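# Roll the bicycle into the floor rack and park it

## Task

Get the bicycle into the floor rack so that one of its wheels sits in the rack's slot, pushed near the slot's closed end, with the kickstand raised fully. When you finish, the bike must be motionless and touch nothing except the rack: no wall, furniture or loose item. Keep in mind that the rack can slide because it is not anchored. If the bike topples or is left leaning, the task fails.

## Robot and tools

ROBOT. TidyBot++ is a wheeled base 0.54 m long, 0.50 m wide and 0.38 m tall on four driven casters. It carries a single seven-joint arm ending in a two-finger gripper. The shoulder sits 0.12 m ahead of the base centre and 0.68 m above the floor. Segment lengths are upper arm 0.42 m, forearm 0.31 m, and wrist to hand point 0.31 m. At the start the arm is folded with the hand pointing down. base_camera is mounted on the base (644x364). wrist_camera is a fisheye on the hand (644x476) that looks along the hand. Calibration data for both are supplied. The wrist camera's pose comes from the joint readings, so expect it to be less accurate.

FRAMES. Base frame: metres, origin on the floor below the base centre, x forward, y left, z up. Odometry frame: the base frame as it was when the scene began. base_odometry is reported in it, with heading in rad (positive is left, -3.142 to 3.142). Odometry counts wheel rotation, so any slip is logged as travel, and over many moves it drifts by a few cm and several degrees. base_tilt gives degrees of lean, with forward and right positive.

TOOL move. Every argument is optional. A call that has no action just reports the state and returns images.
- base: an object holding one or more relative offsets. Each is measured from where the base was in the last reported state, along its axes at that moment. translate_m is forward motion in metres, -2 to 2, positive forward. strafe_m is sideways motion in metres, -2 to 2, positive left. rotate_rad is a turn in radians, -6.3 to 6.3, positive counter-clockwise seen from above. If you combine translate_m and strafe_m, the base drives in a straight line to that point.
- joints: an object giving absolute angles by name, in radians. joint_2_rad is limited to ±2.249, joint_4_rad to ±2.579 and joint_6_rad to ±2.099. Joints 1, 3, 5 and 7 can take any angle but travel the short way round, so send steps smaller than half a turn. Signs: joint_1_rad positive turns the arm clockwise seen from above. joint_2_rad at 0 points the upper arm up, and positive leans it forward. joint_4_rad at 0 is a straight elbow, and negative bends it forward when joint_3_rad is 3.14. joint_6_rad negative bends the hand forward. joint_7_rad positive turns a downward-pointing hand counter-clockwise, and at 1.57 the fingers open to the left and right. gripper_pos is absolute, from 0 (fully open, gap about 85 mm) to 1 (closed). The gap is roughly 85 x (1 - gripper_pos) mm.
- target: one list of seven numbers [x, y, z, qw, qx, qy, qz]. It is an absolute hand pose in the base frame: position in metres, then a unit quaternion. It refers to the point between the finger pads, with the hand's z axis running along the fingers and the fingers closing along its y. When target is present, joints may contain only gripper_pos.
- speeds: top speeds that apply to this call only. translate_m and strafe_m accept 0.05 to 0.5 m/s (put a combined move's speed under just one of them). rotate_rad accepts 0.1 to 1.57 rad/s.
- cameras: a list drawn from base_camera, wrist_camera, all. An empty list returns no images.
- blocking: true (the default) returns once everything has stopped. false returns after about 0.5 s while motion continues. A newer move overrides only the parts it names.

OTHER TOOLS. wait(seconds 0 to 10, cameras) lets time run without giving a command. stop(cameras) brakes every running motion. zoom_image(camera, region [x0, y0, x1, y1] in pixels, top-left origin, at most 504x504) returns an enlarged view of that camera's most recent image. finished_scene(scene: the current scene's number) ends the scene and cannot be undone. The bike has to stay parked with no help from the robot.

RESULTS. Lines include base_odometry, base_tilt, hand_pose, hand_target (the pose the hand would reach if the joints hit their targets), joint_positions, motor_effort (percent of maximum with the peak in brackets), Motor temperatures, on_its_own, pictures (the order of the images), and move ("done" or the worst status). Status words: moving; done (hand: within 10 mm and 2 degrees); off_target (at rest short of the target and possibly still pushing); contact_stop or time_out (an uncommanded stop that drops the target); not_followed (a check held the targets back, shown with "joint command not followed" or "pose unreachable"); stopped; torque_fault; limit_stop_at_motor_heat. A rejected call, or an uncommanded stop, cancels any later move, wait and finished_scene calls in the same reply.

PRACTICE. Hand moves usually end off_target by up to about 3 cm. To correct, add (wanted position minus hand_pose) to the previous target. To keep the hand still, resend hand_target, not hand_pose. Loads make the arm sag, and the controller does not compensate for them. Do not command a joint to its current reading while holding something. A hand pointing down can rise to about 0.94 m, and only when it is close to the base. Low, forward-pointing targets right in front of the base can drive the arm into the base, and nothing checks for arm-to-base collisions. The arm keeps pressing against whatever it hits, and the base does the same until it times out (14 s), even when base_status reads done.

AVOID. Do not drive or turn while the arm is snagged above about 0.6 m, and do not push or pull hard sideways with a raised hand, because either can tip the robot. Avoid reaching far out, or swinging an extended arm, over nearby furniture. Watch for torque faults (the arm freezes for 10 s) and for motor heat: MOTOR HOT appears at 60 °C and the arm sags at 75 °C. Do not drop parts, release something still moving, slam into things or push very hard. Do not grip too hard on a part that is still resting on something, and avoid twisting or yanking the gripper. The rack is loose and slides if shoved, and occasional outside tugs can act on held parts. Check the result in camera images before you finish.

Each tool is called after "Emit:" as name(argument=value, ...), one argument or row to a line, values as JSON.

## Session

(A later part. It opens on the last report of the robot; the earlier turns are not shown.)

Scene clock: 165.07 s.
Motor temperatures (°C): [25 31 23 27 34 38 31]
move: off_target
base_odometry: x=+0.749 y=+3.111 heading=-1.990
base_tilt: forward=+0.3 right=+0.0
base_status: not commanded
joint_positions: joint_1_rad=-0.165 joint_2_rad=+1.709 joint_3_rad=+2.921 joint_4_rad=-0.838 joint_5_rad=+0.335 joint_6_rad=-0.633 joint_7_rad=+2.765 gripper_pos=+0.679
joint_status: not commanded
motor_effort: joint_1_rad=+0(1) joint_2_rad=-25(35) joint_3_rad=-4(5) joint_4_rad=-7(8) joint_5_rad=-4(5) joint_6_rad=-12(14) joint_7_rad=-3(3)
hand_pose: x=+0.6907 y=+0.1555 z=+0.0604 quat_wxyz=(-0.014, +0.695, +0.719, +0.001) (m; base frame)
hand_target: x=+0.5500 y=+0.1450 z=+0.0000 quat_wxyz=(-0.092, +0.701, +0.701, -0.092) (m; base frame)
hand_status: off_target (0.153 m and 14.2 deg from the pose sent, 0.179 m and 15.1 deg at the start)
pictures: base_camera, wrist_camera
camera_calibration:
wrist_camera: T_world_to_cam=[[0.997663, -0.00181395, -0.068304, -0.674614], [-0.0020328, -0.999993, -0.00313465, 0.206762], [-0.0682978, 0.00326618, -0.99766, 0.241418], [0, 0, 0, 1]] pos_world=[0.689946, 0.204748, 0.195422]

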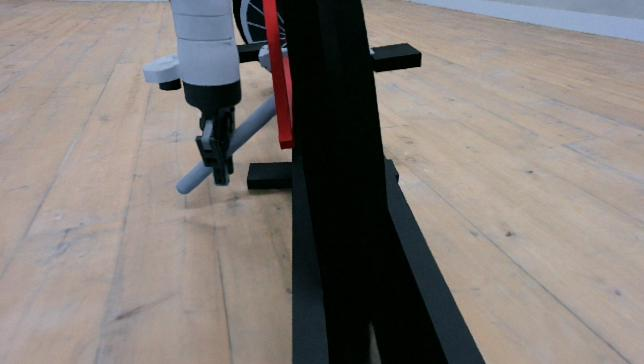

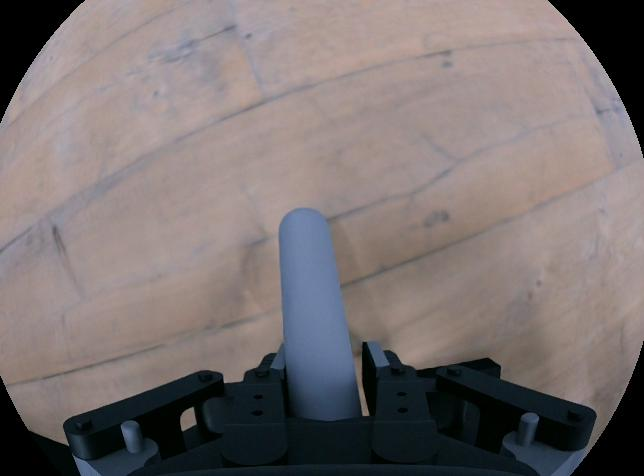

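Emit:
move(
  target=[0.50, 0.14, 0.0, -0.0923, 0.701, 0.701, -0.0923],
)

Emit:
move(
  target=[0.46, 0.14, 0.0, -0.0923, 0.701, 0.701, -0.0923],
)

Scene clock: 166.63 s.
Motor temperatures (°C): [25 31 23 27 34 38 31]
move: off_target
base_odometry: x=+0.749 y=+3.111 heading=-1.990
base_tilt: forward=+0.3 right=+0.0
base_status: not commanded
joint_positions: joint_1_rad=-0.144 joint_2_rad=+1.654 joint_3_rad=+2.920 joint_4_rad=-1.040 joint_5_rad=+0.462 joint_6_rad=-0.470 joint_7_rad=+2.647 gripper_pos=+0.679
joint_status: not commanded
motor_effort: joint_1_rad=-1(2) joint_2_rad=-21(26) joint_3_rad=-6(7) joint_4_rad=-13(15) joint_5_rad=-7(8) joint_6_rad=-12(17) joint_7_rad=-3(4)
hand_pose: x=+0.6652 y=+0.1456 z=+0.0614 quat_wxyz=(-0.001, +0.691, +0.723, +0.012) (m; base frame)
hand_target: x=+0.5000 y=+0.1400 z=+0.0000 quat_wxyz=(-0.092, +0.701, +0.701, -0.092) (m; base frame)
hand_status: off_target (0.176 m and 16.2 deg from the pose sent, 0.201 m and 14.2 deg at the start)
pictures: base_camera, wrist_camera
camera_calibration:
wrist_camera: T_world_to_cam=[[0.999351, 0.00841877, -0.0350274, -0.653837], [0.00837411, -0.999964, -0.00142159, 0.189765], [-0.0350381, 0.00112734, -0.999385, 0.21909], [0, 0, 0, 1]] pos_world=[0.6595, 0.195016, 0.196323]

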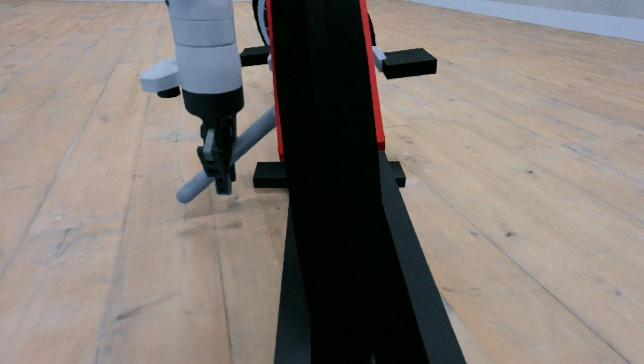

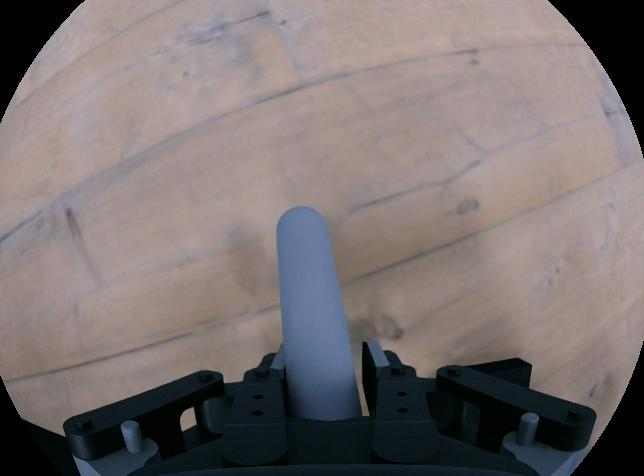

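Scene clock: 167.97 s.
Motor temperatures (°C): [25 31 23 27 34 38 31]
move: off_target
base_odometry: x=+0.749 y=+3.111 heading=-1.990
base_tilt: forward=+0.3 right=+0.0
base_status: not commanded
joint_positions: joint_1_rad=-0.132 joint_2_rad=+1.629 joint_3_rad=+2.928 joint_4_rad=-1.166 joint_5_rad=+0.569 joint_6_rad=-0.354 joint_7_rad=+2.542 gripper_pos=+0.678
joint_status: not commanded
motor_effort: joint_1_rad=-5(7) joint_2_rad=-19(21) joint_3_rad=-11(13) joint_4_rad=-17(19) joint_5_rad=-9(12) joint_6_rad=-12(15) joint_7_rad=-5(6)
hand_pose: x=+0.6455 y=+0.1405 z=+0.0599 quat_wxyz=(+0.004, +0.689, +0.725, +0.025) (m; base frame)
hand_target: x=+0.4600 y=+0.1400 z=+0.0000 quat_wxyz=(-0.092, +0.701, +0.701, -0.092) (m; base frame)
hand_status: off_target (0.195 m and 17.6 deg from the pose sent, 0.214 m and 16.2 deg at the start)
pictures: base_camera, wrist_camera
camera_calibration:
wrist_camera: T_world_to_cam=[[0.99983, 0.0145485, -0.011322, -0.636702], [0.0144103, -0.999822, -0.0121925, 0.181576], [-0.0114973, 0.0120273, -0.999862, 0.200154], [0, 0, 0, 1]] pos_world=[0.636278, 0.1884, 0.195132]

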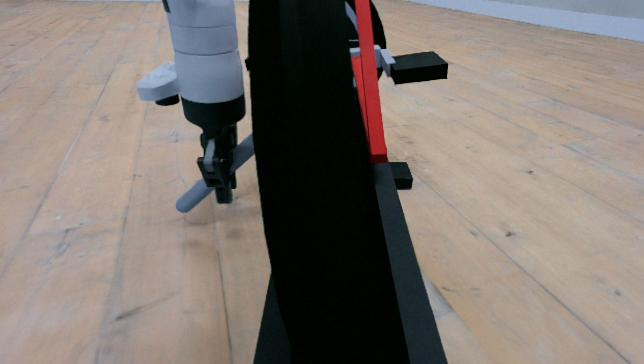

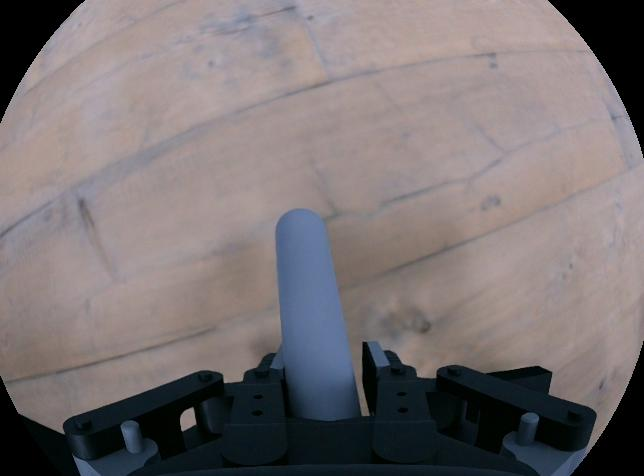

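Emit:
move(
  target=[0.62, 0.16, 0.06, 0, 0.707, 0.707, 0],
  joints={"gripper_pos":0.2},
)

Emit:
move(
  target=[0.60, 0.22, 0.30, 0, 0.707, 0.707, 0],
)

Emit:
move(
  joints={"joint_1_rad":-0.3,"joint_2_rad":-0.5,"joint_3_rad":3.111,"joint_4_rad":-2.4,"joint_5_rad":0.018,"joint_6_rad":-0.8,"joint_7_rad":1.54},
)

Scene clock: 169.57 s.
Motor temperatures (°C): [25 31 23 27 34 38 31]
move: off_target
base_odometry: x=+0.749 y=+3.111 heading=-1.990
base_tilt: forward=+0.2 right=+0.0
base_status: not commanded
joint_positions: joint_1_rad=-0.192 joint_2_rad=+1.609 joint_3_rad=+2.935 joint_4_rad=-1.171 joint_5_rad=+0.548 joint_6_rad=-0.354 joint_7_rad=+2.484 gripper_pos=+0.200
joint_status: all done
motor_effort: joint_1_rad=-1(5) joint_2_rad=-40(41) joint_3_rad=-6(10) joint_4_rad=+1(16) joint_5_rad=+0(9) joint_6_rad=-3(11) joint_7_rad=+1(4)
hand_pose: x=+0.6447 y=+0.1715 z=+0.0697 quat_wxyz=(+0.006, +0.694, +0.719, +0.029) (m; base frame)
hand_target: x=+0.6200 y=+0.1600 z=+0.0600 quat_wxyz=(+0.000, +0.707, +0.707, +0.000) (m; base frame)
hand_status: off_target (0.029 m and 4.0 deg from the pose sent, 0.032 m and 4.1 deg at the start)
pictures: base_camera, wrist_camera
camera_calibration:
wrist_camera: T_world_to_cam=[[0.999998, -0.000154216, -0.00179952, -0.634523], [-0.000183681, -0.999866, -0.0163851, 0.222462], [-0.00179675, 0.0163854, -0.999864, 0.202533], [0, 0, 0, 1]] pos_world=[0.634927, 0.219015, 0.205009]

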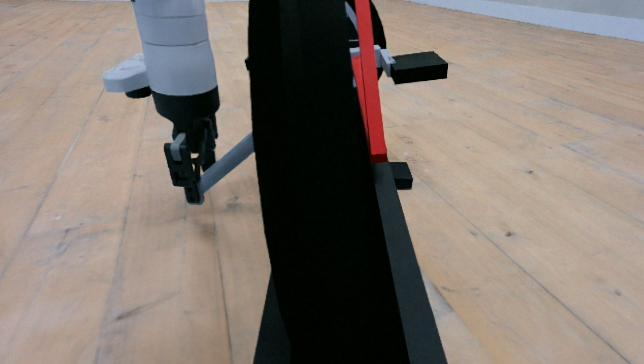

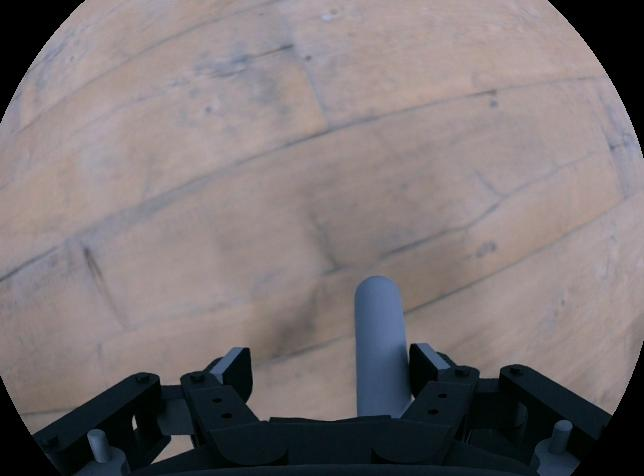

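Scene clock: 171.37 s.
Motor temperatures (°C): [25 31 23 27 34 38 31]
move: off_target
base_odometry: x=+0.749 y=+3.111 heading=-1.990
base_tilt: forward=+0.3 right=+0.0
base_status: not commanded
joint_positions: joint_1_rad=-0.260 joint_2_rad=+1.100 joint_3_rad=+2.909 joint_4_rad=-1.515 joint_5_rad=+0.484 joint_6_rad=-0.504 joint_7_rad=+2.414 gripper_pos=+0.200
joint_status: not commanded
motor_effort: joint_1_rad=+1(2) joint_2_rad=-41(47) joint_3_rad=-4(7) joint_4_rad=+9(10) joint_5_rad=+1(2) joint_6_rad=+0(5) joint_7_rad=+1(1)
hand_pose: x=+0.6364 y=+0.2097 z=+0.3011 quat_wxyz=(+0.027, +0.687, +0.725, +0.033) (m; base frame)
hand_target: x=+0.6000 y=+0.2200 z=+0.3000 quat_wxyz=(+0.000, +0.707, +0.707, +0.000) (m; base frame)
hand_status: off_target (0.038 m and 5.7 deg from the pose sent, 0.240 m and 4.0 deg at the start)
pictures: base_camera, wrist_camera
camera_calibration:
wrist_camera: T_world_to_cam=[[0.999294, 0.0164914, 0.033755, -0.639488], [0.0162021, -0.99983, 0.00882597, 0.246364], [0.0338948, -0.00827284, -0.999391, 0.415615], [0, 0, 0, 1]] pos_world=[0.620957, 0.260307, 0.434773]

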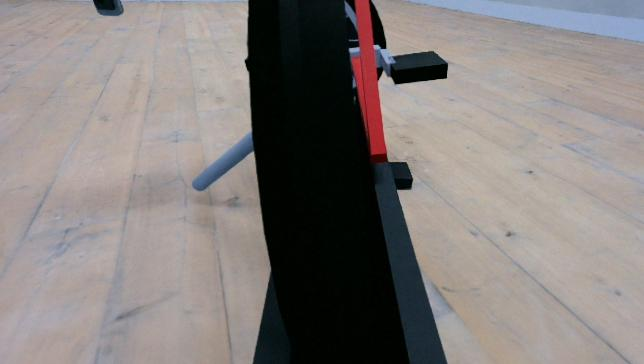

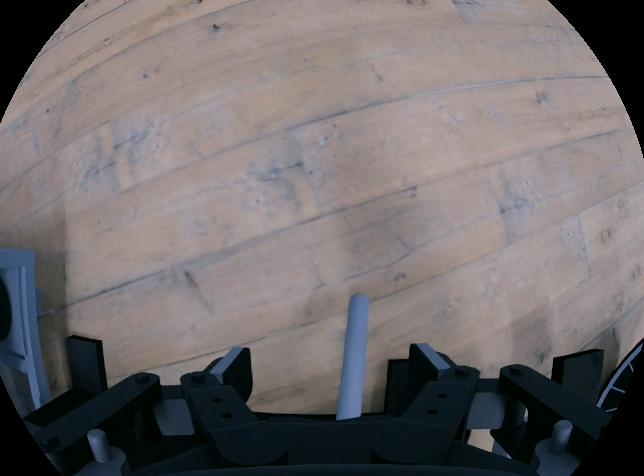

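Scene clock: 174.17 s.
Motor temperatures (°C): [25 31 23 27 34 38 31]
move: done
base_odometry: x=+0.749 y=+3.111 heading=-1.990
base_tilt: forward=+0.2 right=-0.1
base_status: not commanded
joint_positions: joint_1_rad=-0.282 joint_2_rad=-0.484 joint_3_rad=+3.082 joint_4_rad=-2.384 joint_5_rad=+0.069 joint_6_rad=-0.737 joint_7_rad=+1.582 gripper_pos=+0.200
joint_status: all done
motor_effort: joint_1_rad=+1(1) joint_2_rad=+0(44) joint_3_rad=+1(5) joint_4_rad=+19(20) joint_5_rad=+1(3) joint_6_rad=+4(5) joint_7_rad=+1(2)
hand_pose: x=+0.3612 y=+0.0704 z=+0.6806 quat_wxyz=(+0.002, +0.949, +0.189, +0.253) (m; base frame)
hand_target: x=+0.3363 y=+0.0706 z=+0.6679 quat_wxyz=(-0.024, +0.964, +0.150, +0.218) (m; base frame)
hand_status: not commanded
pictures: base_camera, wrist_camera
camera_calibration:
wrist_camera: T_world_to_cam=[[0.351371, -0.935529, 0.0363897, -0.075767], [-0.821828, -0.32682, -0.466677, 0.687147], [0.448483, 0.134071, -0.883679, 0.564553], [0, 0, 0, 1]] pos_world=[0.338147, 0.0780008, 0.822316]

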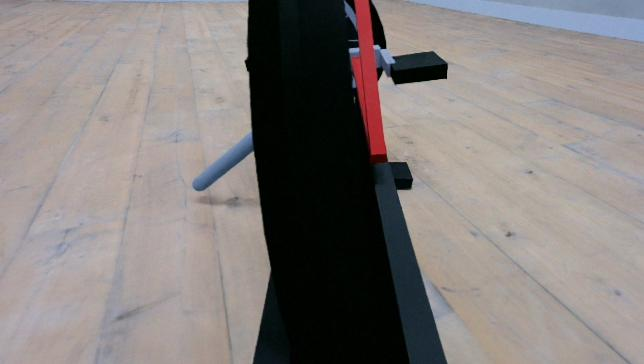

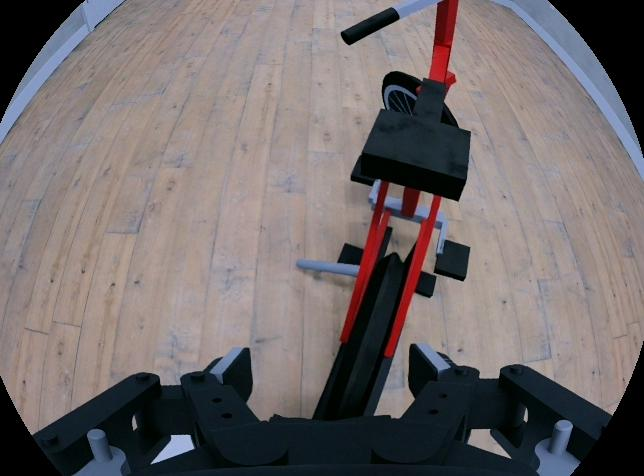

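Emit:
move(
  target=[0.66, 0.20, 0.25, 0, 0.707, 0.707, 0],
)

Emit:
move(
  target=[0.675, 0.175, 0.10, 0, 0.707, 0.707, 0],
)

Scene clock: 177.60 s.
Motor temperatures (°C): [25 31 23 27 34 38 31]
move: off_target
base_odometry: x=+0.749 y=+3.111 heading=-1.990
base_tilt: forward=+0.2 right=+0.0
base_status: not commanded
joint_positions: joint_1_rad=-0.242 joint_2_rad=+1.241 joint_3_rad=+2.923 joint_4_rad=-1.305 joint_5_rad=+0.352 joint_6_rad=-0.706 joint_7_rad=+2.469 gripper_pos=+0.200
joint_status: not commanded
motor_effort: joint_1_rad=+1(1) joint_2_rad=-44(46) joint_3_rad=-4(5) joint_4_rad=+9(20) joint_5_rad=+2(2) joint_6_rad=+0(5) joint_7_rad=+1(1)
hand_pose: x=+0.6384 y=+0.1890 z=+0.2567 quat_wxyz=(-0.006, +0.731, +0.681, -0.036) (m; base frame)
hand_target: x=+0.6600 y=+0.2000 z=+0.2500 quat_wxyz=(+0.000, +0.707, +0.707, +0.000) (m; base frame)
hand_status: off_target (0.025 m and 5.8 deg from the pose sent, 0.540 m and 72.9 deg at the start)
pictures: base_camera, wrist_camera
camera_calibration:
wrist_camera: T_world_to_cam=[[0.988148, -0.110409, -0.106649, -0.572583], [-0.10396, -0.992503, 0.0642647, 0.287128], [-0.112945, -0.0524158, -0.992218, 0.471272], [0, 0, 0, 1]] pos_world=[0.648874, 0.246459, 0.388087]

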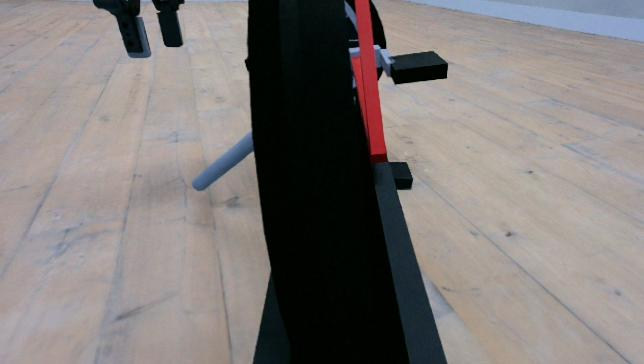

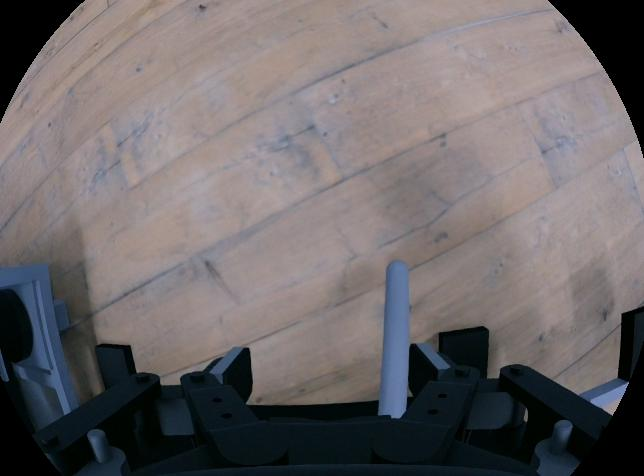

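Scene clock: 179.30 s.
Motor temperatures (°C): [25 31 23 27 34 38 31]
move: off_target
base_odometry: x=+0.749 y=+3.111 heading=-1.990
base_tilt: forward=+0.3 right=-0.1
base_status: not commanded
joint_positions: joint_1_rad=-0.221 joint_2_rad=+1.582 joint_3_rad=+2.923 joint_4_rad=-1.033 joint_5_rad=+0.361 joint_6_rad=-0.635 joint_7_rad=+2.551 gripper_pos=+0.200
joint_status: not commanded
motor_effort: joint_1_rad=+1(1) joint_2_rad=-46(49) joint_3_rad=-4(5) joint_4_rad=+8(10) joint_5_rad=+1(1) joint_6_rad=-1(1) joint_7_rad=+1(1)
hand_pose: x=+0.6472 y=+0.1821 z=+0.1042 quat_wxyz=(-0.022, +0.728, +0.685, -0.031) (m; base frame)
hand_target: x=+0.6750 y=+0.1750 z=+0.1000 quat_wxyz=(+0.000, +0.707, +0.707, +0.000) (m; base frame)
hand_status: off_target (0.029 m and 5.6 deg from the pose sent, 0.162 m and 5.8 deg at the start)
pictures: base_camera, wrist_camera
camera_calibration:
wrist_camera: T_world_to_cam=[[0.987345, -0.0983389, -0.124417, -0.598095], [-0.0947799, -0.99491, 0.0342227, 0.288629], [-0.12715, -0.0219973, -0.99164, 0.324158], [0, 0, 0, 1]] pos_world=[0.659099, 0.235474, 0.237156]

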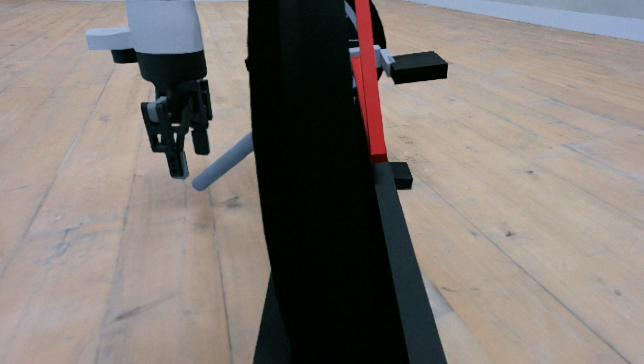

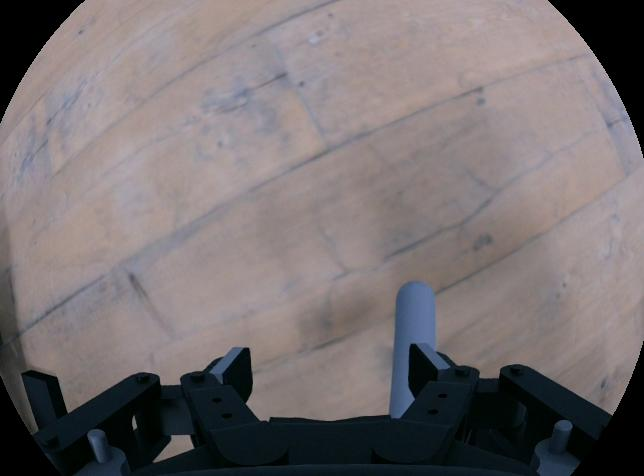

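Emit:
move(
  target=[0.70, 0.175, 0.11, 0, 0.707, 0.707, 0],
  cameras=["wrist_camera"],
)

Emit:
move(
  target=[0.69, 0.170, 0.04, 0, 0.707, 0.707, 0],
)

Scene clock: 180.37 s.
Motor temperatures (°C): [25 31 23 27 34 38 31]
move: off_target
base_odometry: x=+0.749 y=+3.111 heading=-1.990
base_tilt: forward=+0.2 right=+0.0
base_status: not commanded
joint_positions: joint_1_rad=-0.220 joint_2_rad=+1.584 joint_3_rad=+2.923 joint_4_rad=-0.920 joint_5_rad=+0.361 joint_6_rad=-0.635 joint_7_rad=+2.620 gripper_pos=+0.200
joint_status: not commanded
motor_effort: joint_1_rad=+1(1) joint_2_rad=-47(48) joint_3_rad=-4(5) joint_4_rad=+10(11) joint_5_rad=+0(2) joint_6_rad=+0(1) joint_7_rad=+1(1)
hand_pose: x=+0.7097 y=+0.1909 z=+0.1211 quat_wxyz=(+0.005, +0.713, +0.701, +0.016) (m; base frame)
hand_target: x=+0.7000 y=+0.1750 z=+0.1100 quat_wxyz=(+0.000, +0.707, +0.707, +0.000) (m; base frame)
hand_status: off_target (0.022 m and 2.2 deg from the pose sent, 0.054 m and 5.6 deg at the start)
pictures: wrist_camera
camera_calibration:
wrist_camera: T_world_to_cam=[[0.998304, -0.0542277, -0.0211996, -0.685505], [-0.054207, -0.998529, 0.00155005, 0.278582], [-0.0212525, -0.000398256, -0.999774, 0.270772], [0, 0, 0, 1]] pos_world=[0.705198, 0.241107, 0.255747]

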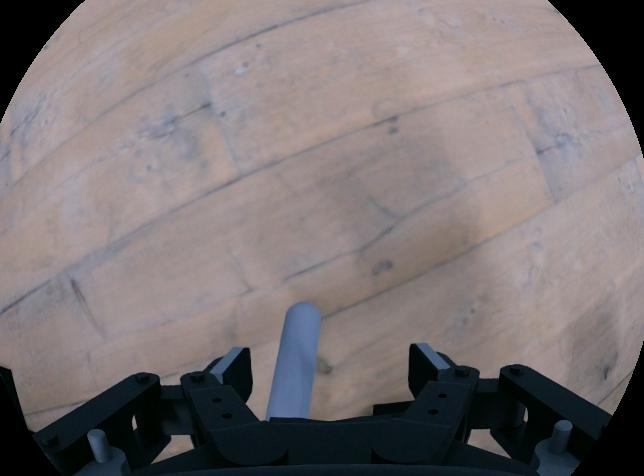

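Scene clock: 181.77 s.
Motor temperatures (°C): [25 31 23 27 34 38 31]
move: done
base_odometry: x=+0.749 y=+3.111 heading=-1.990
base_tilt: forward=+0.3 right=+0.0
base_status: not commanded
joint_positions: joint_1_rad=-0.220 joint_2_rad=+1.752 joint_3_rad=+2.925 joint_4_rad=-0.783 joint_5_rad=+0.361 joint_6_rad=-0.635 joint_7_rad=+2.657 gripper_pos=+0.200
joint_status: not commanded
motor_effort: joint_1_rad=+1(3) joint_2_rad=-47(50) joint_3_rad=-4(4) joint_4_rad=+10(11) joint_5_rad=+0(2) joint_6_rad=+0(1) joint_7_rad=+1(1)
hand_pose: x=+0.6883 y=+0.1775 z=+0.0444 quat_wxyz=(-0.001, +0.711, +0.704, +0.000) (m; base frame)
hand_target: x=+0.6900 y=+0.1700 z=+0.0400 quat_wxyz=(+0.000, +0.707, +0.707, +0.000) (m; base frame)
hand_status: done (0.009 m and 0.6 deg from the pose sent, 0.086 m and 2.2 deg at the start)
pictures: base_camera, wrist_camera
camera_calibration:
wrist_camera: T_world_to_cam=[[0.997568, -0.0463982, -0.0520116, -0.666011], [-0.045612, -0.998828, 0.0162025, 0.257634], [-0.0527024, -0.0137907, -0.998515, 0.217583], [0, 0, 0, 1]] pos_world=[0.68761, 0.229431, 0.178445]

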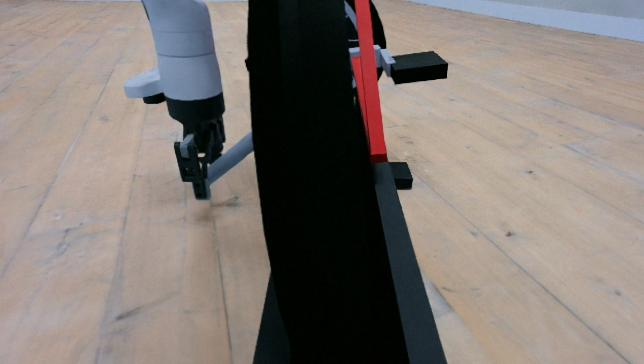

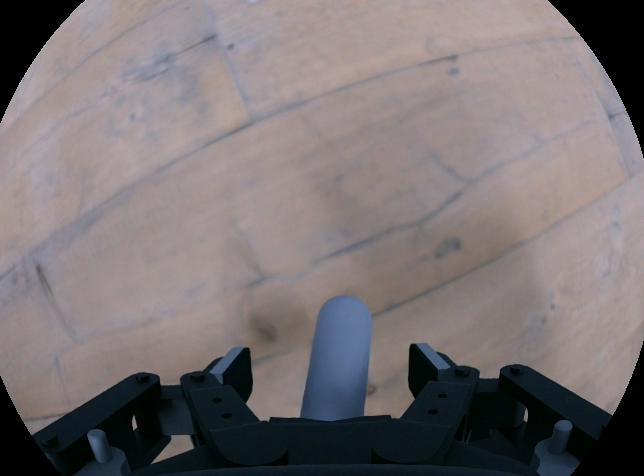

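Good position. Close partially and pull with a growing tilt.

Emit:
move(
  target=[0.69, 0.165, 0.03, 0, 0.707, 0.707, 0],
  joints={"gripper_pos":0.68},
  cameras=["wrist_camera"],
)

Emit:
move(
  target=[0.60, 0.165, 0.02, -0.0923, 0.701, 0.701, -0.0923],
  cameras=["wrist_camera"],
)

Emit:
move(
  target=[0.54, 0.165, 0.01, -0.0923, 0.701, 0.701, -0.0923],
)

Scene clock: 182.80 s.
Motor temperatures (°C): [25 31 23 27 34 38 31]
move: off_target
base_odometry: x=+0.749 y=+3.111 heading=-1.990
base_tilt: forward=+0.3 right=+0.0
base_status: not commanded
joint_positions: joint_1_rad=-0.220 joint_2_rad=+1.769 joint_3_rad=+2.926 joint_4_rad=-0.756 joint_5_rad=+0.357 joint_6_rad=-0.635 joint_7_rad=+2.672 gripper_pos=+0.680
joint_status: all done
motor_effort: joint_1_rad=+1(4) joint_2_rad=-48(51) joint_3_rad=-4(4) joint_4_rad=+12(15) joint_5_rad=+1(3) joint_6_rad=+1(5) joint_7_rad=+1(1)
hand_pose: x=+0.6923 y=+0.1770 z=+0.0387 quat_wxyz=(+0.001, +0.708, +0.706, +0.004) (m; base frame)
hand_target: x=+0.6900 y=+0.1650 z=+0.0300 quat_wxyz=(+0.000, +0.707, +0.707, +0.000) (m; base frame)
hand_status: off_target (0.015 m and 0.5 deg from the pose sent, 0.019 m and 0.6 deg at the start)
pictures: wrist_camera
camera_calibration:
wrist_camera: T_world_to_cam=[[0.998242, -0.039697, -0.0440071, -0.672324], [-0.039122, -0.999138, 0.013852, 0.253029], [-0.044519, -0.012106, -0.998935, 0.206208], [0, 0, 0, 1]] pos_world=[0.690222, 0.228619, 0.172896]

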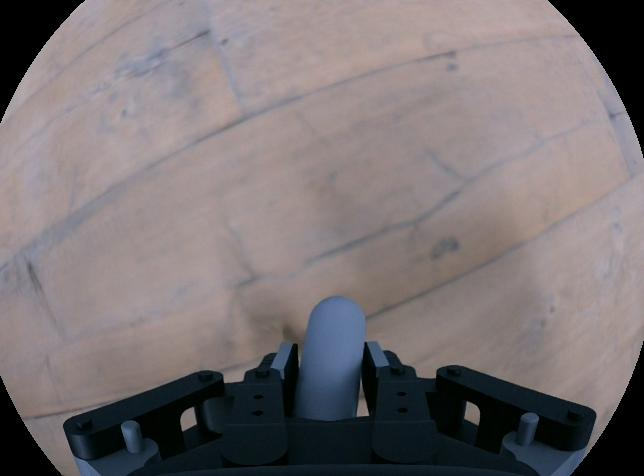

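Scene clock: 183.50 s.
Motor temperatures (°C): [25 31 23 27 34 38 31]
move: off_target
base_odometry: x=+0.749 y=+3.111 heading=-1.990
base_tilt: forward=+0.3 right=+0.0
base_status: not commanded
joint_positions: joint_1_rad=-0.211 joint_2_rad=+1.776 joint_3_rad=+2.926 joint_4_rad=-0.697 joint_5_rad=+0.274 joint_6_rad=-0.765 joint_7_rad=+2.760 gripper_pos=+0.680
joint_status: not commanded
motor_effort: joint_1_rad=-1(1) joint_2_rad=-41(48) joint_3_rad=-4(5) joint_4_rad=+4(12) joint_5_rad=+1(1) joint_6_rad=-6(6) joint_7_rad=+1(1)
hand_pose: x=+0.6786 y=+0.1730 z=+0.0465 quat_wxyz=(-0.032, +0.706, +0.707, -0.027) (m; base frame)
hand_target: x=+0.6000 y=+0.1650 z=+0.0200 quat_wxyz=(-0.092, +0.701, +0.701, -0.092) (m; base frame)
hand_status: off_target (0.083 m and 10.2 deg from the pose sent, 0.095 m and 15.4 deg at the start)
pictures: wrist_camera
camera_calibration:
wrist_camera: T_world_to_cam=[[0.990328, -0.0353344, -0.134172, -0.649602], [-0.0339438, -0.999344, 0.0126382, 0.244993], [-0.13453, -0.00796163, -0.990877, 0.273261], [0, 0, 0, 1]] pos_world=[0.688397, 0.224054, 0.180514]

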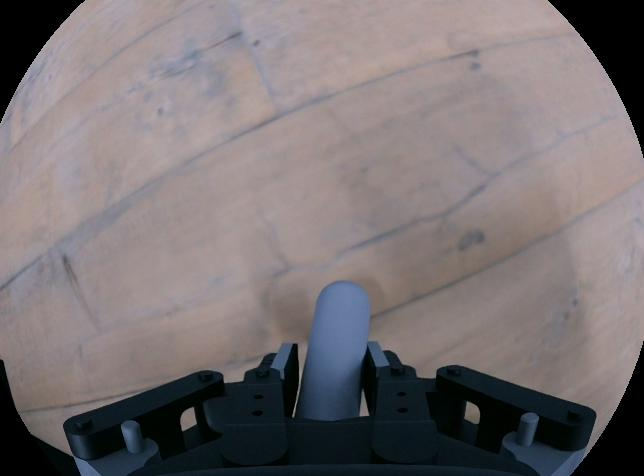

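Scene clock: 184.83 s.
Motor temperatures (°C): [25 31 23 27 34 38 31]
move: off_target
base_odometry: x=+0.749 y=+3.111 heading=-1.990
base_tilt: forward=+0.3 right=+0.0
base_status: not commanded
joint_positions: joint_1_rad=-0.204 joint_2_rad=+1.727 joint_3_rad=+2.913 joint_4_rad=-0.929 joint_5_rad=+0.336 joint_6_rad=-0.658 joint_7_rad=+2.719 gripper_pos=+0.679
joint_status: not commanded
motor_effort: joint_1_rad=+1(2) joint_2_rad=-32(41) joint_3_rad=-4(5) joint_4_rad=-2(5) joint_5_rad=-4(4) joint_6_rad=-8(9) joint_7_rad=-2(2)
hand_pose: x=+0.6134 y=+0.1698 z=+0.0397 quat_wxyz=(-0.052, +0.689, +0.721, -0.052) (m; base frame)
hand_target: x=+0.5400 y=+0.1650 z=+0.0100 quat_wxyz=(-0.092, +0.701, +0.701, -0.092) (m; base frame)
hand_status: off_target (0.079 m and 7.1 deg from the pose sent, 0.143 m and 10.2 deg at the start)
pictures: base_camera, wrist_camera
camera_calibration:
wrist_camera: T_world_to_cam=[[0.980326, 0.00895555, -0.197182, -0.584985], [0.0132182, -0.999706, 0.0203122, 0.210531], [-0.196942, -0.022519, -0.980156, 0.298106], [0, 0, 0, 1]] pos_world=[0.629403, 0.222421, 0.172566]

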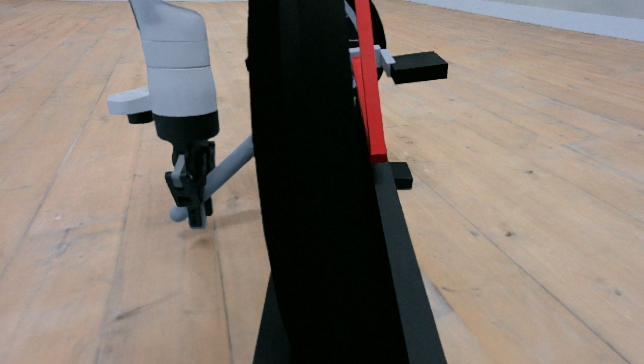

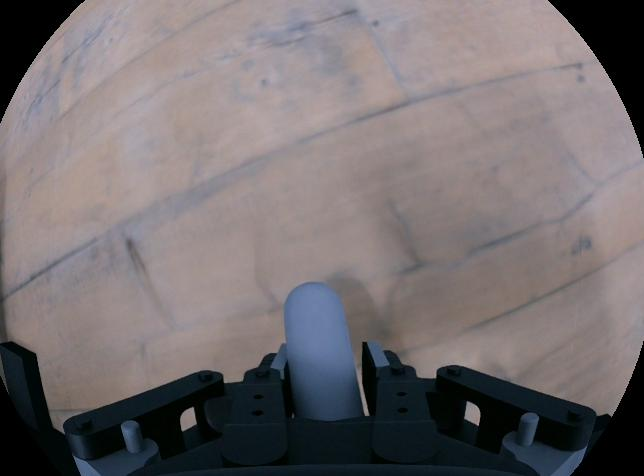

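Emit:
move(
  target=[0.50, 0.165, 0.02, -0.0923, 0.701, 0.701, -0.0923],
  joints={"gripper_pos":0.45},
  cameras=["wrist_camera"],
)

Emit:
move(
  target=[0.46, 0.165, 0.03, -0.0923, 0.701, 0.701, -0.0923],
  joints={"gripper_pos":0.25},
)

Scene clock: 186.33 s.
Motor temperatures (°C): [25 31 23 27 34 38 31]
move: off_target
base_odometry: x=+0.749 y=+3.111 heading=-1.990
base_tilt: forward=+0.2 right=+0.0
base_status: not commanded
joint_positions: joint_1_rad=-0.202 joint_2_rad=+1.700 joint_3_rad=+2.883 joint_4_rad=-1.167 joint_5_rad=+0.381 joint_6_rad=-0.576 joint_7_rad=+2.587 gripper_pos=+0.450
joint_status: all done
motor_effort: joint_1_rad=+3(4) joint_2_rad=-32(34) joint_3_rad=-1(5) joint_4_rad=+2(2) joint_5_rad=+2(3) joint_6_rad=-3(8) joint_7_rad=+1(1)
hand_pose: x=+0.5145 y=+0.1738 z=+0.0376 quat_wxyz=(-0.095, +0.701, +0.701, -0.096) (m; base frame)
hand_target: x=+0.5000 y=+0.1650 z=+0.0200 quat_wxyz=(-0.092, +0.701, +0.701, -0.092) (m; base frame)
hand_status: off_target (0.024 m and 0.5 deg from the pose sent, 0.115 m and 7.1 deg at the start)
pictures: wrist_camera
camera_calibration:
wrist_camera: T_world_to_cam=[[0.948287, -0.0369858, -0.315252, -0.459558], [-0.0294863, -0.999158, 0.0285271, 0.237402], [-0.316041, -0.0177563, -0.948579, 0.335846], [0, 0, 0, 1]] pos_world=[0.548934, 0.226168, 0.166927]

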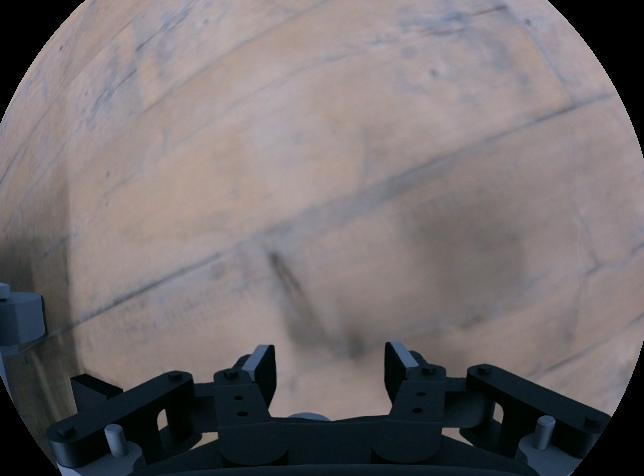

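Scene clock: 187.73 s.
Motor temperatures (°C): [25 31 23 27 34 38 31]
move: off_target
base_odometry: x=+0.749 y=+3.111 heading=-1.990
base_tilt: forward=+0.3 right=+0.0
base_status: not commanded
joint_positions: joint_1_rad=-0.202 joint_2_rad=+1.691 joint_3_rad=+2.885 joint_4_rad=-1.359 joint_5_rad=+0.466 joint_6_rad=-0.459 joint_7_rad=+2.467 gripper_pos=+0.250
joint_status: all done
motor_effort: joint_1_rad=+1(3) joint_2_rad=-37(40) joint_3_rad=-6(6) joint_4_rad=+1(3) joint_5_rad=+0(2) joint_6_rad=-3(4) joint_7_rad=+1(1)
hand_pose: x=+0.4431 y=+0.1633 z=+0.0366 quat_wxyz=(-0.109, +0.700, +0.696, -0.119) (m; base frame)
hand_target: x=+0.4600 y=+0.1650 z=+0.0300 quat_wxyz=(-0.092, +0.701, +0.701, -0.092) (m; base frame)
hand_status: off_target (0.018 m and 3.6 deg from the pose sent, 0.056 m and 0.5 deg at the start)
pictures: base_camera, wrist_camera
camera_calibration:
wrist_camera: T_world_to_cam=[[0.930031, -0.0448727, -0.364732, -0.381396], [-0.0314188, -0.998592, 0.0427411, 0.225151], [-0.366136, -0.0282911, -0.930131, 0.33546], [0, 0, 0, 1]] pos_world=[0.484608, 0.217211, 0.163291]

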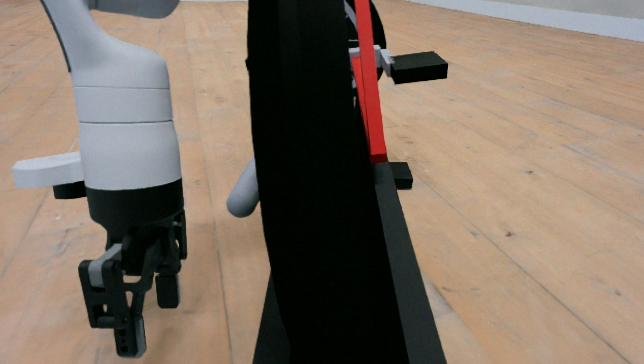

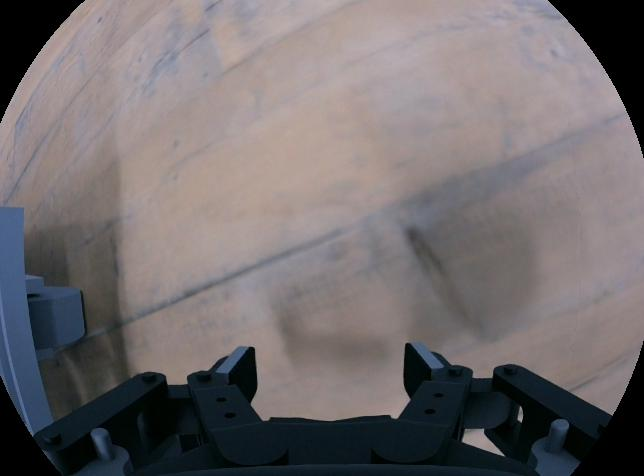

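Emit:
move(
  target=[0.42, 0.30, 0.15, 0, 0.707, 0.707, 0],
  cameras=["base_camera"],
)

Emit:
zoom_image(
  camera="base_camera",
  region=[150, 80, 420, 300],
)

Emit:
move(
  joints={"joint_1_rad":-0.5,"joint_2_rad":-0.3,"joint_3_rad":3.111,"joint_4_rad":-2.3,"joint_5_rad":0.018,"joint_6_rad":-0.9,"joint_7_rad":1.54},
)

Scene clock: 189.97 s.
Motor temperatures (°C): [25 31 23 27 34 38 31]
move: off_target
base_odometry: x=+0.749 y=+3.111 heading=-1.990
base_tilt: forward=+0.3 right=+0.0
base_status: not commanded
joint_positions: joint_1_rad=-0.753 joint_2_rad=+1.360 joint_3_rad=+3.091 joint_4_rad=-1.732 joint_5_rad=+0.462 joint_6_rad=-0.119 joint_7_rad=+1.997 gripper_pos=+0.250
joint_status: not commanded
motor_effort: joint_1_rad=+1(3) joint_2_rad=-37(38) joint_3_rad=-2(6) joint_4_rad=+1(2) joint_5_rad=+1(2) joint_6_rad=-1(3) joint_7_rad=+1(1)
hand_pose: x=+0.4070 y=+0.2909 z=+0.1461 quat_wxyz=(+0.000, +0.678, +0.735, -0.028) (m; base frame)
hand_target: x=+0.4200 y=+0.3000 z=+0.1500 quat_wxyz=(+0.000, +0.707, +0.707, +0.000) (m; base frame)
hand_status: off_target (0.016 m and 5.7 deg from the pose sent, 0.179 m and 18.6 deg at the start)
pictures: base_camera

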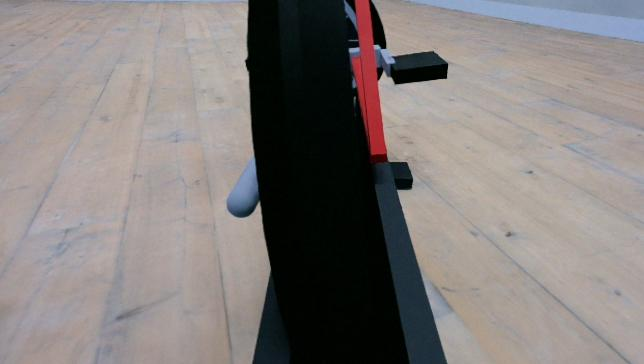

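Scaled by 1.867.

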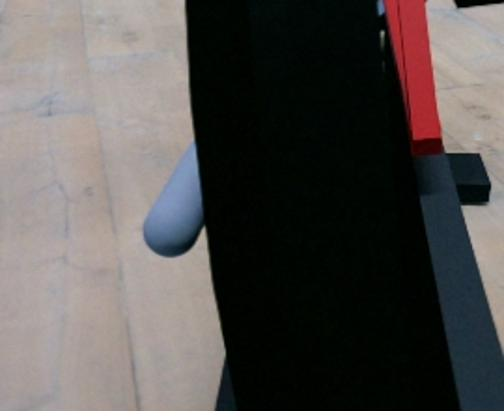

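Scene clock: 192.83 s.
Motor temperatures (°C): [25 31 23 27 34 38 31]
move: done
base_odometry: x=+0.749 y=+3.111 heading=-1.990
base_tilt: forward=+0.3 right=+0.0
base_status: not commanded
joint_positions: joint_1_rad=-0.518 joint_2_rad=-0.286 joint_3_rad=+3.092 joint_4_rad=-2.284 joint_5_rad=+0.068 joint_6_rad=-0.833 joint_7_rad=+1.581 gripper_pos=+0.250
joint_status: all done
motor_effort: joint_1_rad=+1(2) joint_2_rad=-6(41) joint_3_rad=+0(3) joint_4_rad=+17(18) joint_5_rad=+2(2) joint_6_rad=+2(4) joint_7_rad=+1(2)
hand_pose: x=+0.3484 y=+0.1284 z=+0.6593 quat_wxyz=(-0.008, +0.941, +0.300, +0.158) (m; base frame)
hand_target: x=+0.3241 y=+0.1161 z=+0.6506 quat_wxyz=(-0.022, +0.961, +0.250, +0.119) (m; base frame)
hand_status: not commanded
pictures: base_camera, wrist_camera
camera_calibration:
wrist_camera: T_world_to_cam=[[0.551609, -0.833867, 0.0198226, -0.088131], [-0.795415, -0.533029, -0.288436, 0.585367], [0.251084, 0.143337, -0.957294, 0.659857], [0, 0, 0, 1]] pos_world=[0.348544, 0.143946, 0.802266]

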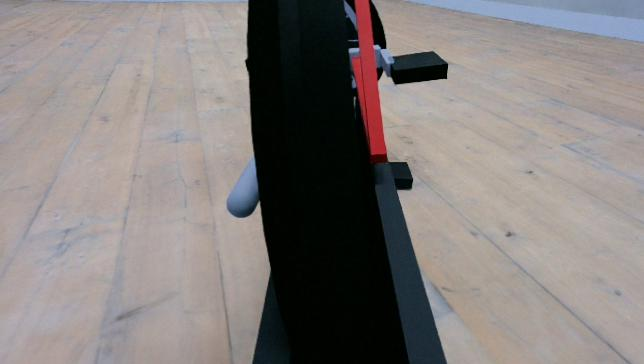

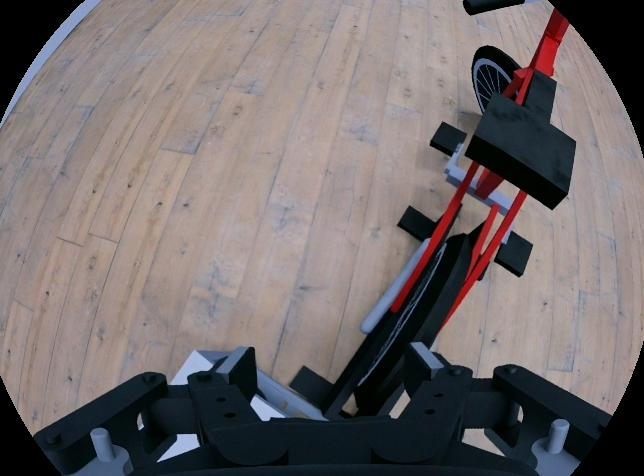

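Emit:
move(
  base={"translate_m":-0.2},
  speeds={"translate_m":0.3},
)

Emit:
zoom_image(
  camera="base_camera",
  region=[220, 150, 480, 364],
)

Scene clock: 194.83 s.
Motor temperatures (°C): [25 31 23 27 34 38 31]
move: done
base_odometry: x=+0.831 y=+3.293 heading=-1.989
base_tilt: forward=+0.2 right=+0.0
base_status: done
joint_positions: joint_1_rad=-0.516 joint_2_rad=-0.295 joint_3_rad=+3.092 joint_4_rad=-2.288 joint_5_rad=+0.064 joint_6_rad=-0.840 joint_7_rad=+1.579 gripper_pos=+0.250
joint_status: not commanded
motor_effort: joint_1_rad=+1(2) joint_2_rad=-5(8) joint_3_rad=+1(2) joint_4_rad=+17(19) joint_5_rad=+0(3) joint_6_rad=+2(3) joint_7_rad=+1(1)
hand_pose: x=+0.3446 y=+0.1265 z=+0.6590 quat_wxyz=(-0.009, +0.942, +0.297, +0.156) (m; base frame)
hand_target: x=+0.3241 y=+0.1161 z=+0.6506 quat_wxyz=(-0.022, +0.961, +0.250, +0.119) (m; base frame)
hand_status: not commanded
pictures: base_camera, wrist_camera
camera_calibration:
wrist_camera: T_world_to_cam=[[0.546799, -0.837117, 0.0156977, -0.0828549], [-0.799974, -0.527887, -0.285267, 0.580123], [0.247089, 0.143426, -0.958319, 0.662796], [0, 0, 0, 1]] pos_world=[0.345619, 0.141818, 0.801962]

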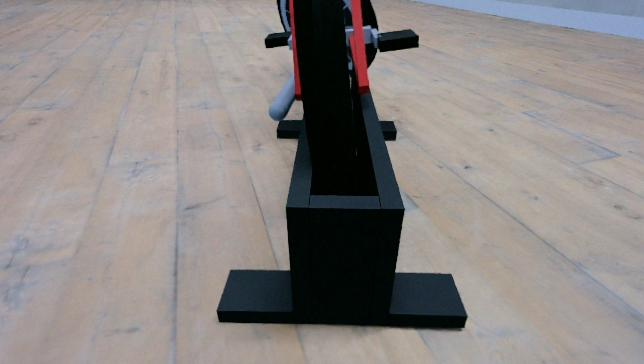

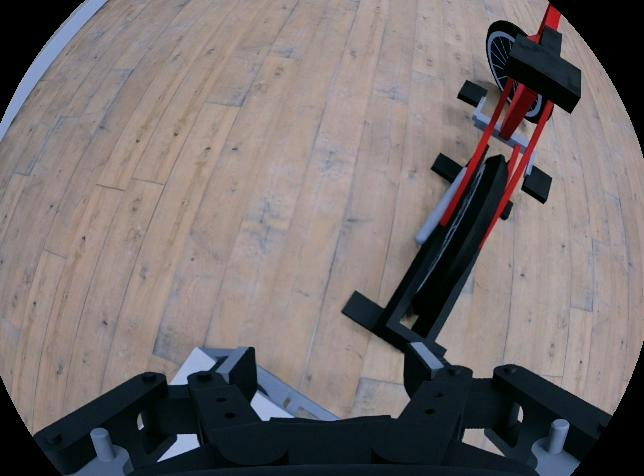

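Scaled by 1.938.

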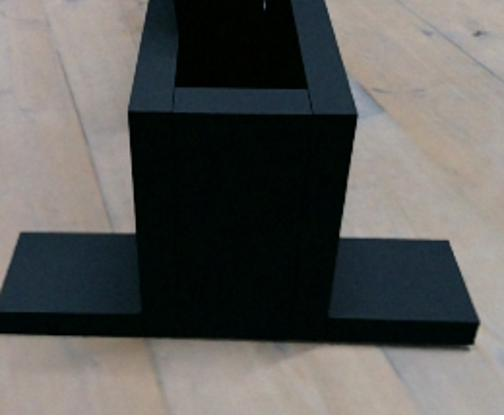

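Emit:
zoom_image(
  camera="wrist_camera",
  region=[340, 140, 580, 370],
)

Scaled by 2.100.

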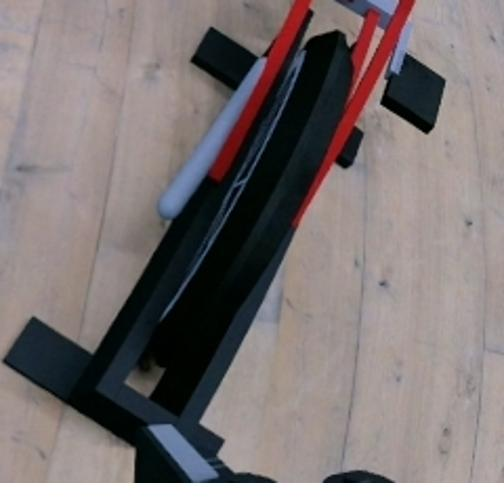

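Emit:
move(
  base={"translate_m":0.19},
  speeds={"translate_m":0.15},
  target=[0.42, 0.02, 0.52, 0, 1, 0, 0],
  joints={"gripper_pos":0.0},
)

Scene clock: 197.87 s.
Motor temperatures (°C): [25 31 23 27 34 38 31]
move: off_target
base_odometry: x=+0.754 y=+3.120 heading=-1.988
base_tilt: forward=+0.3 right=+0.0
base_status: done
joint_positions: joint_1_rad=-0.081 joint_2_rad=+0.270 joint_3_rad=+3.119 joint_4_rad=-2.239 joint_5_rad=+0.048 joint_6_rad=-0.689 joint_7_rad=+1.551 gripper_pos=+0.000
joint_status: all done
motor_effort: joint_1_rad=+1(1) joint_2_rad=-19(21) joint_3_rad=+0(1) joint_4_rad=+11(18) joint_5_rad=+1(3) joint_6_rad=-1(3) joint_7_rad=+1(1)
hand_pose: x=+0.3986 y=+0.0216 z=+0.5231 quat_wxyz=(+0.013, +0.998, +0.060, -0.028) (m; base frame)
hand_target: x=+0.4200 y=+0.0200 z=+0.5200 quat_wxyz=(+0.000, +1.000, +0.000, +0.000) (m; base frame)
hand_status: off_target (0.022 m and 7.7 deg from the pose sent, 0.191 m and 39.2 deg at the start)
pictures: base_camera, wrist_camera
camera_calibration:
wrist_camera: T_world_to_cam=[[0.0808794, -0.996402, -0.0253245, 0.0126107], [-0.993878, -0.0825411, 0.0734385, 0.409237], [-0.0752646, 0.0192298, -0.996978, 0.685647], [0, 0, 0, 1]] pos_world=[0.457316, 0.0331593, 0.653841]

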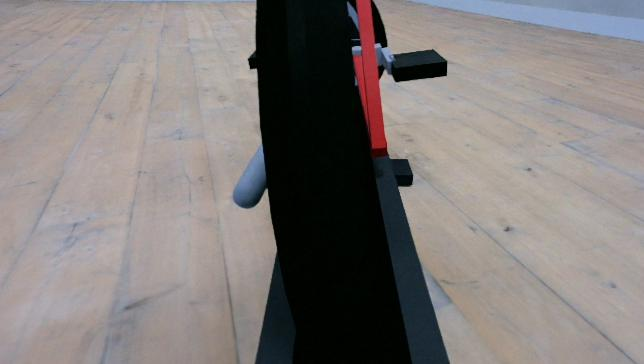

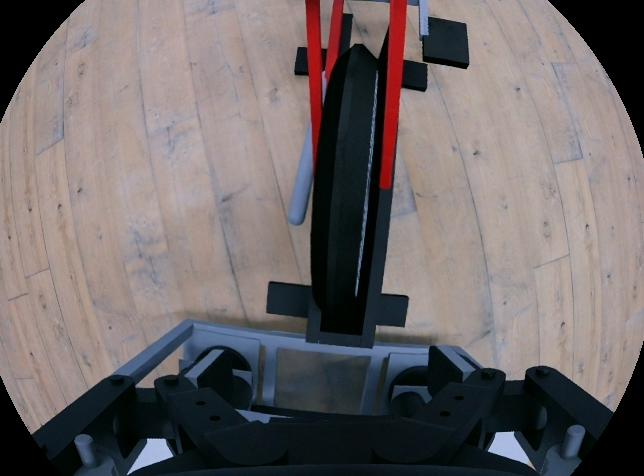

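Emit:
zoom_image(
  camera="wrist_camera",
  region=[240, 160, 440, 360],
)

Scaled by 2.520.

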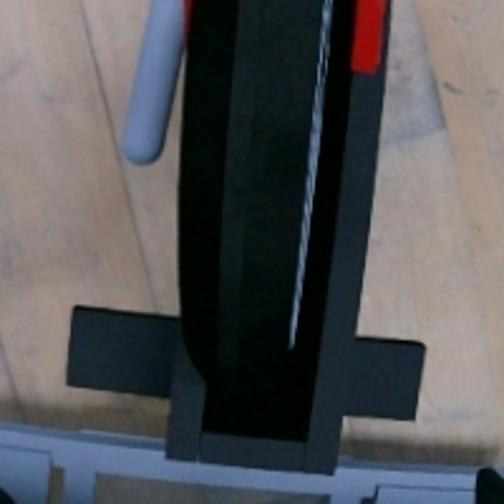

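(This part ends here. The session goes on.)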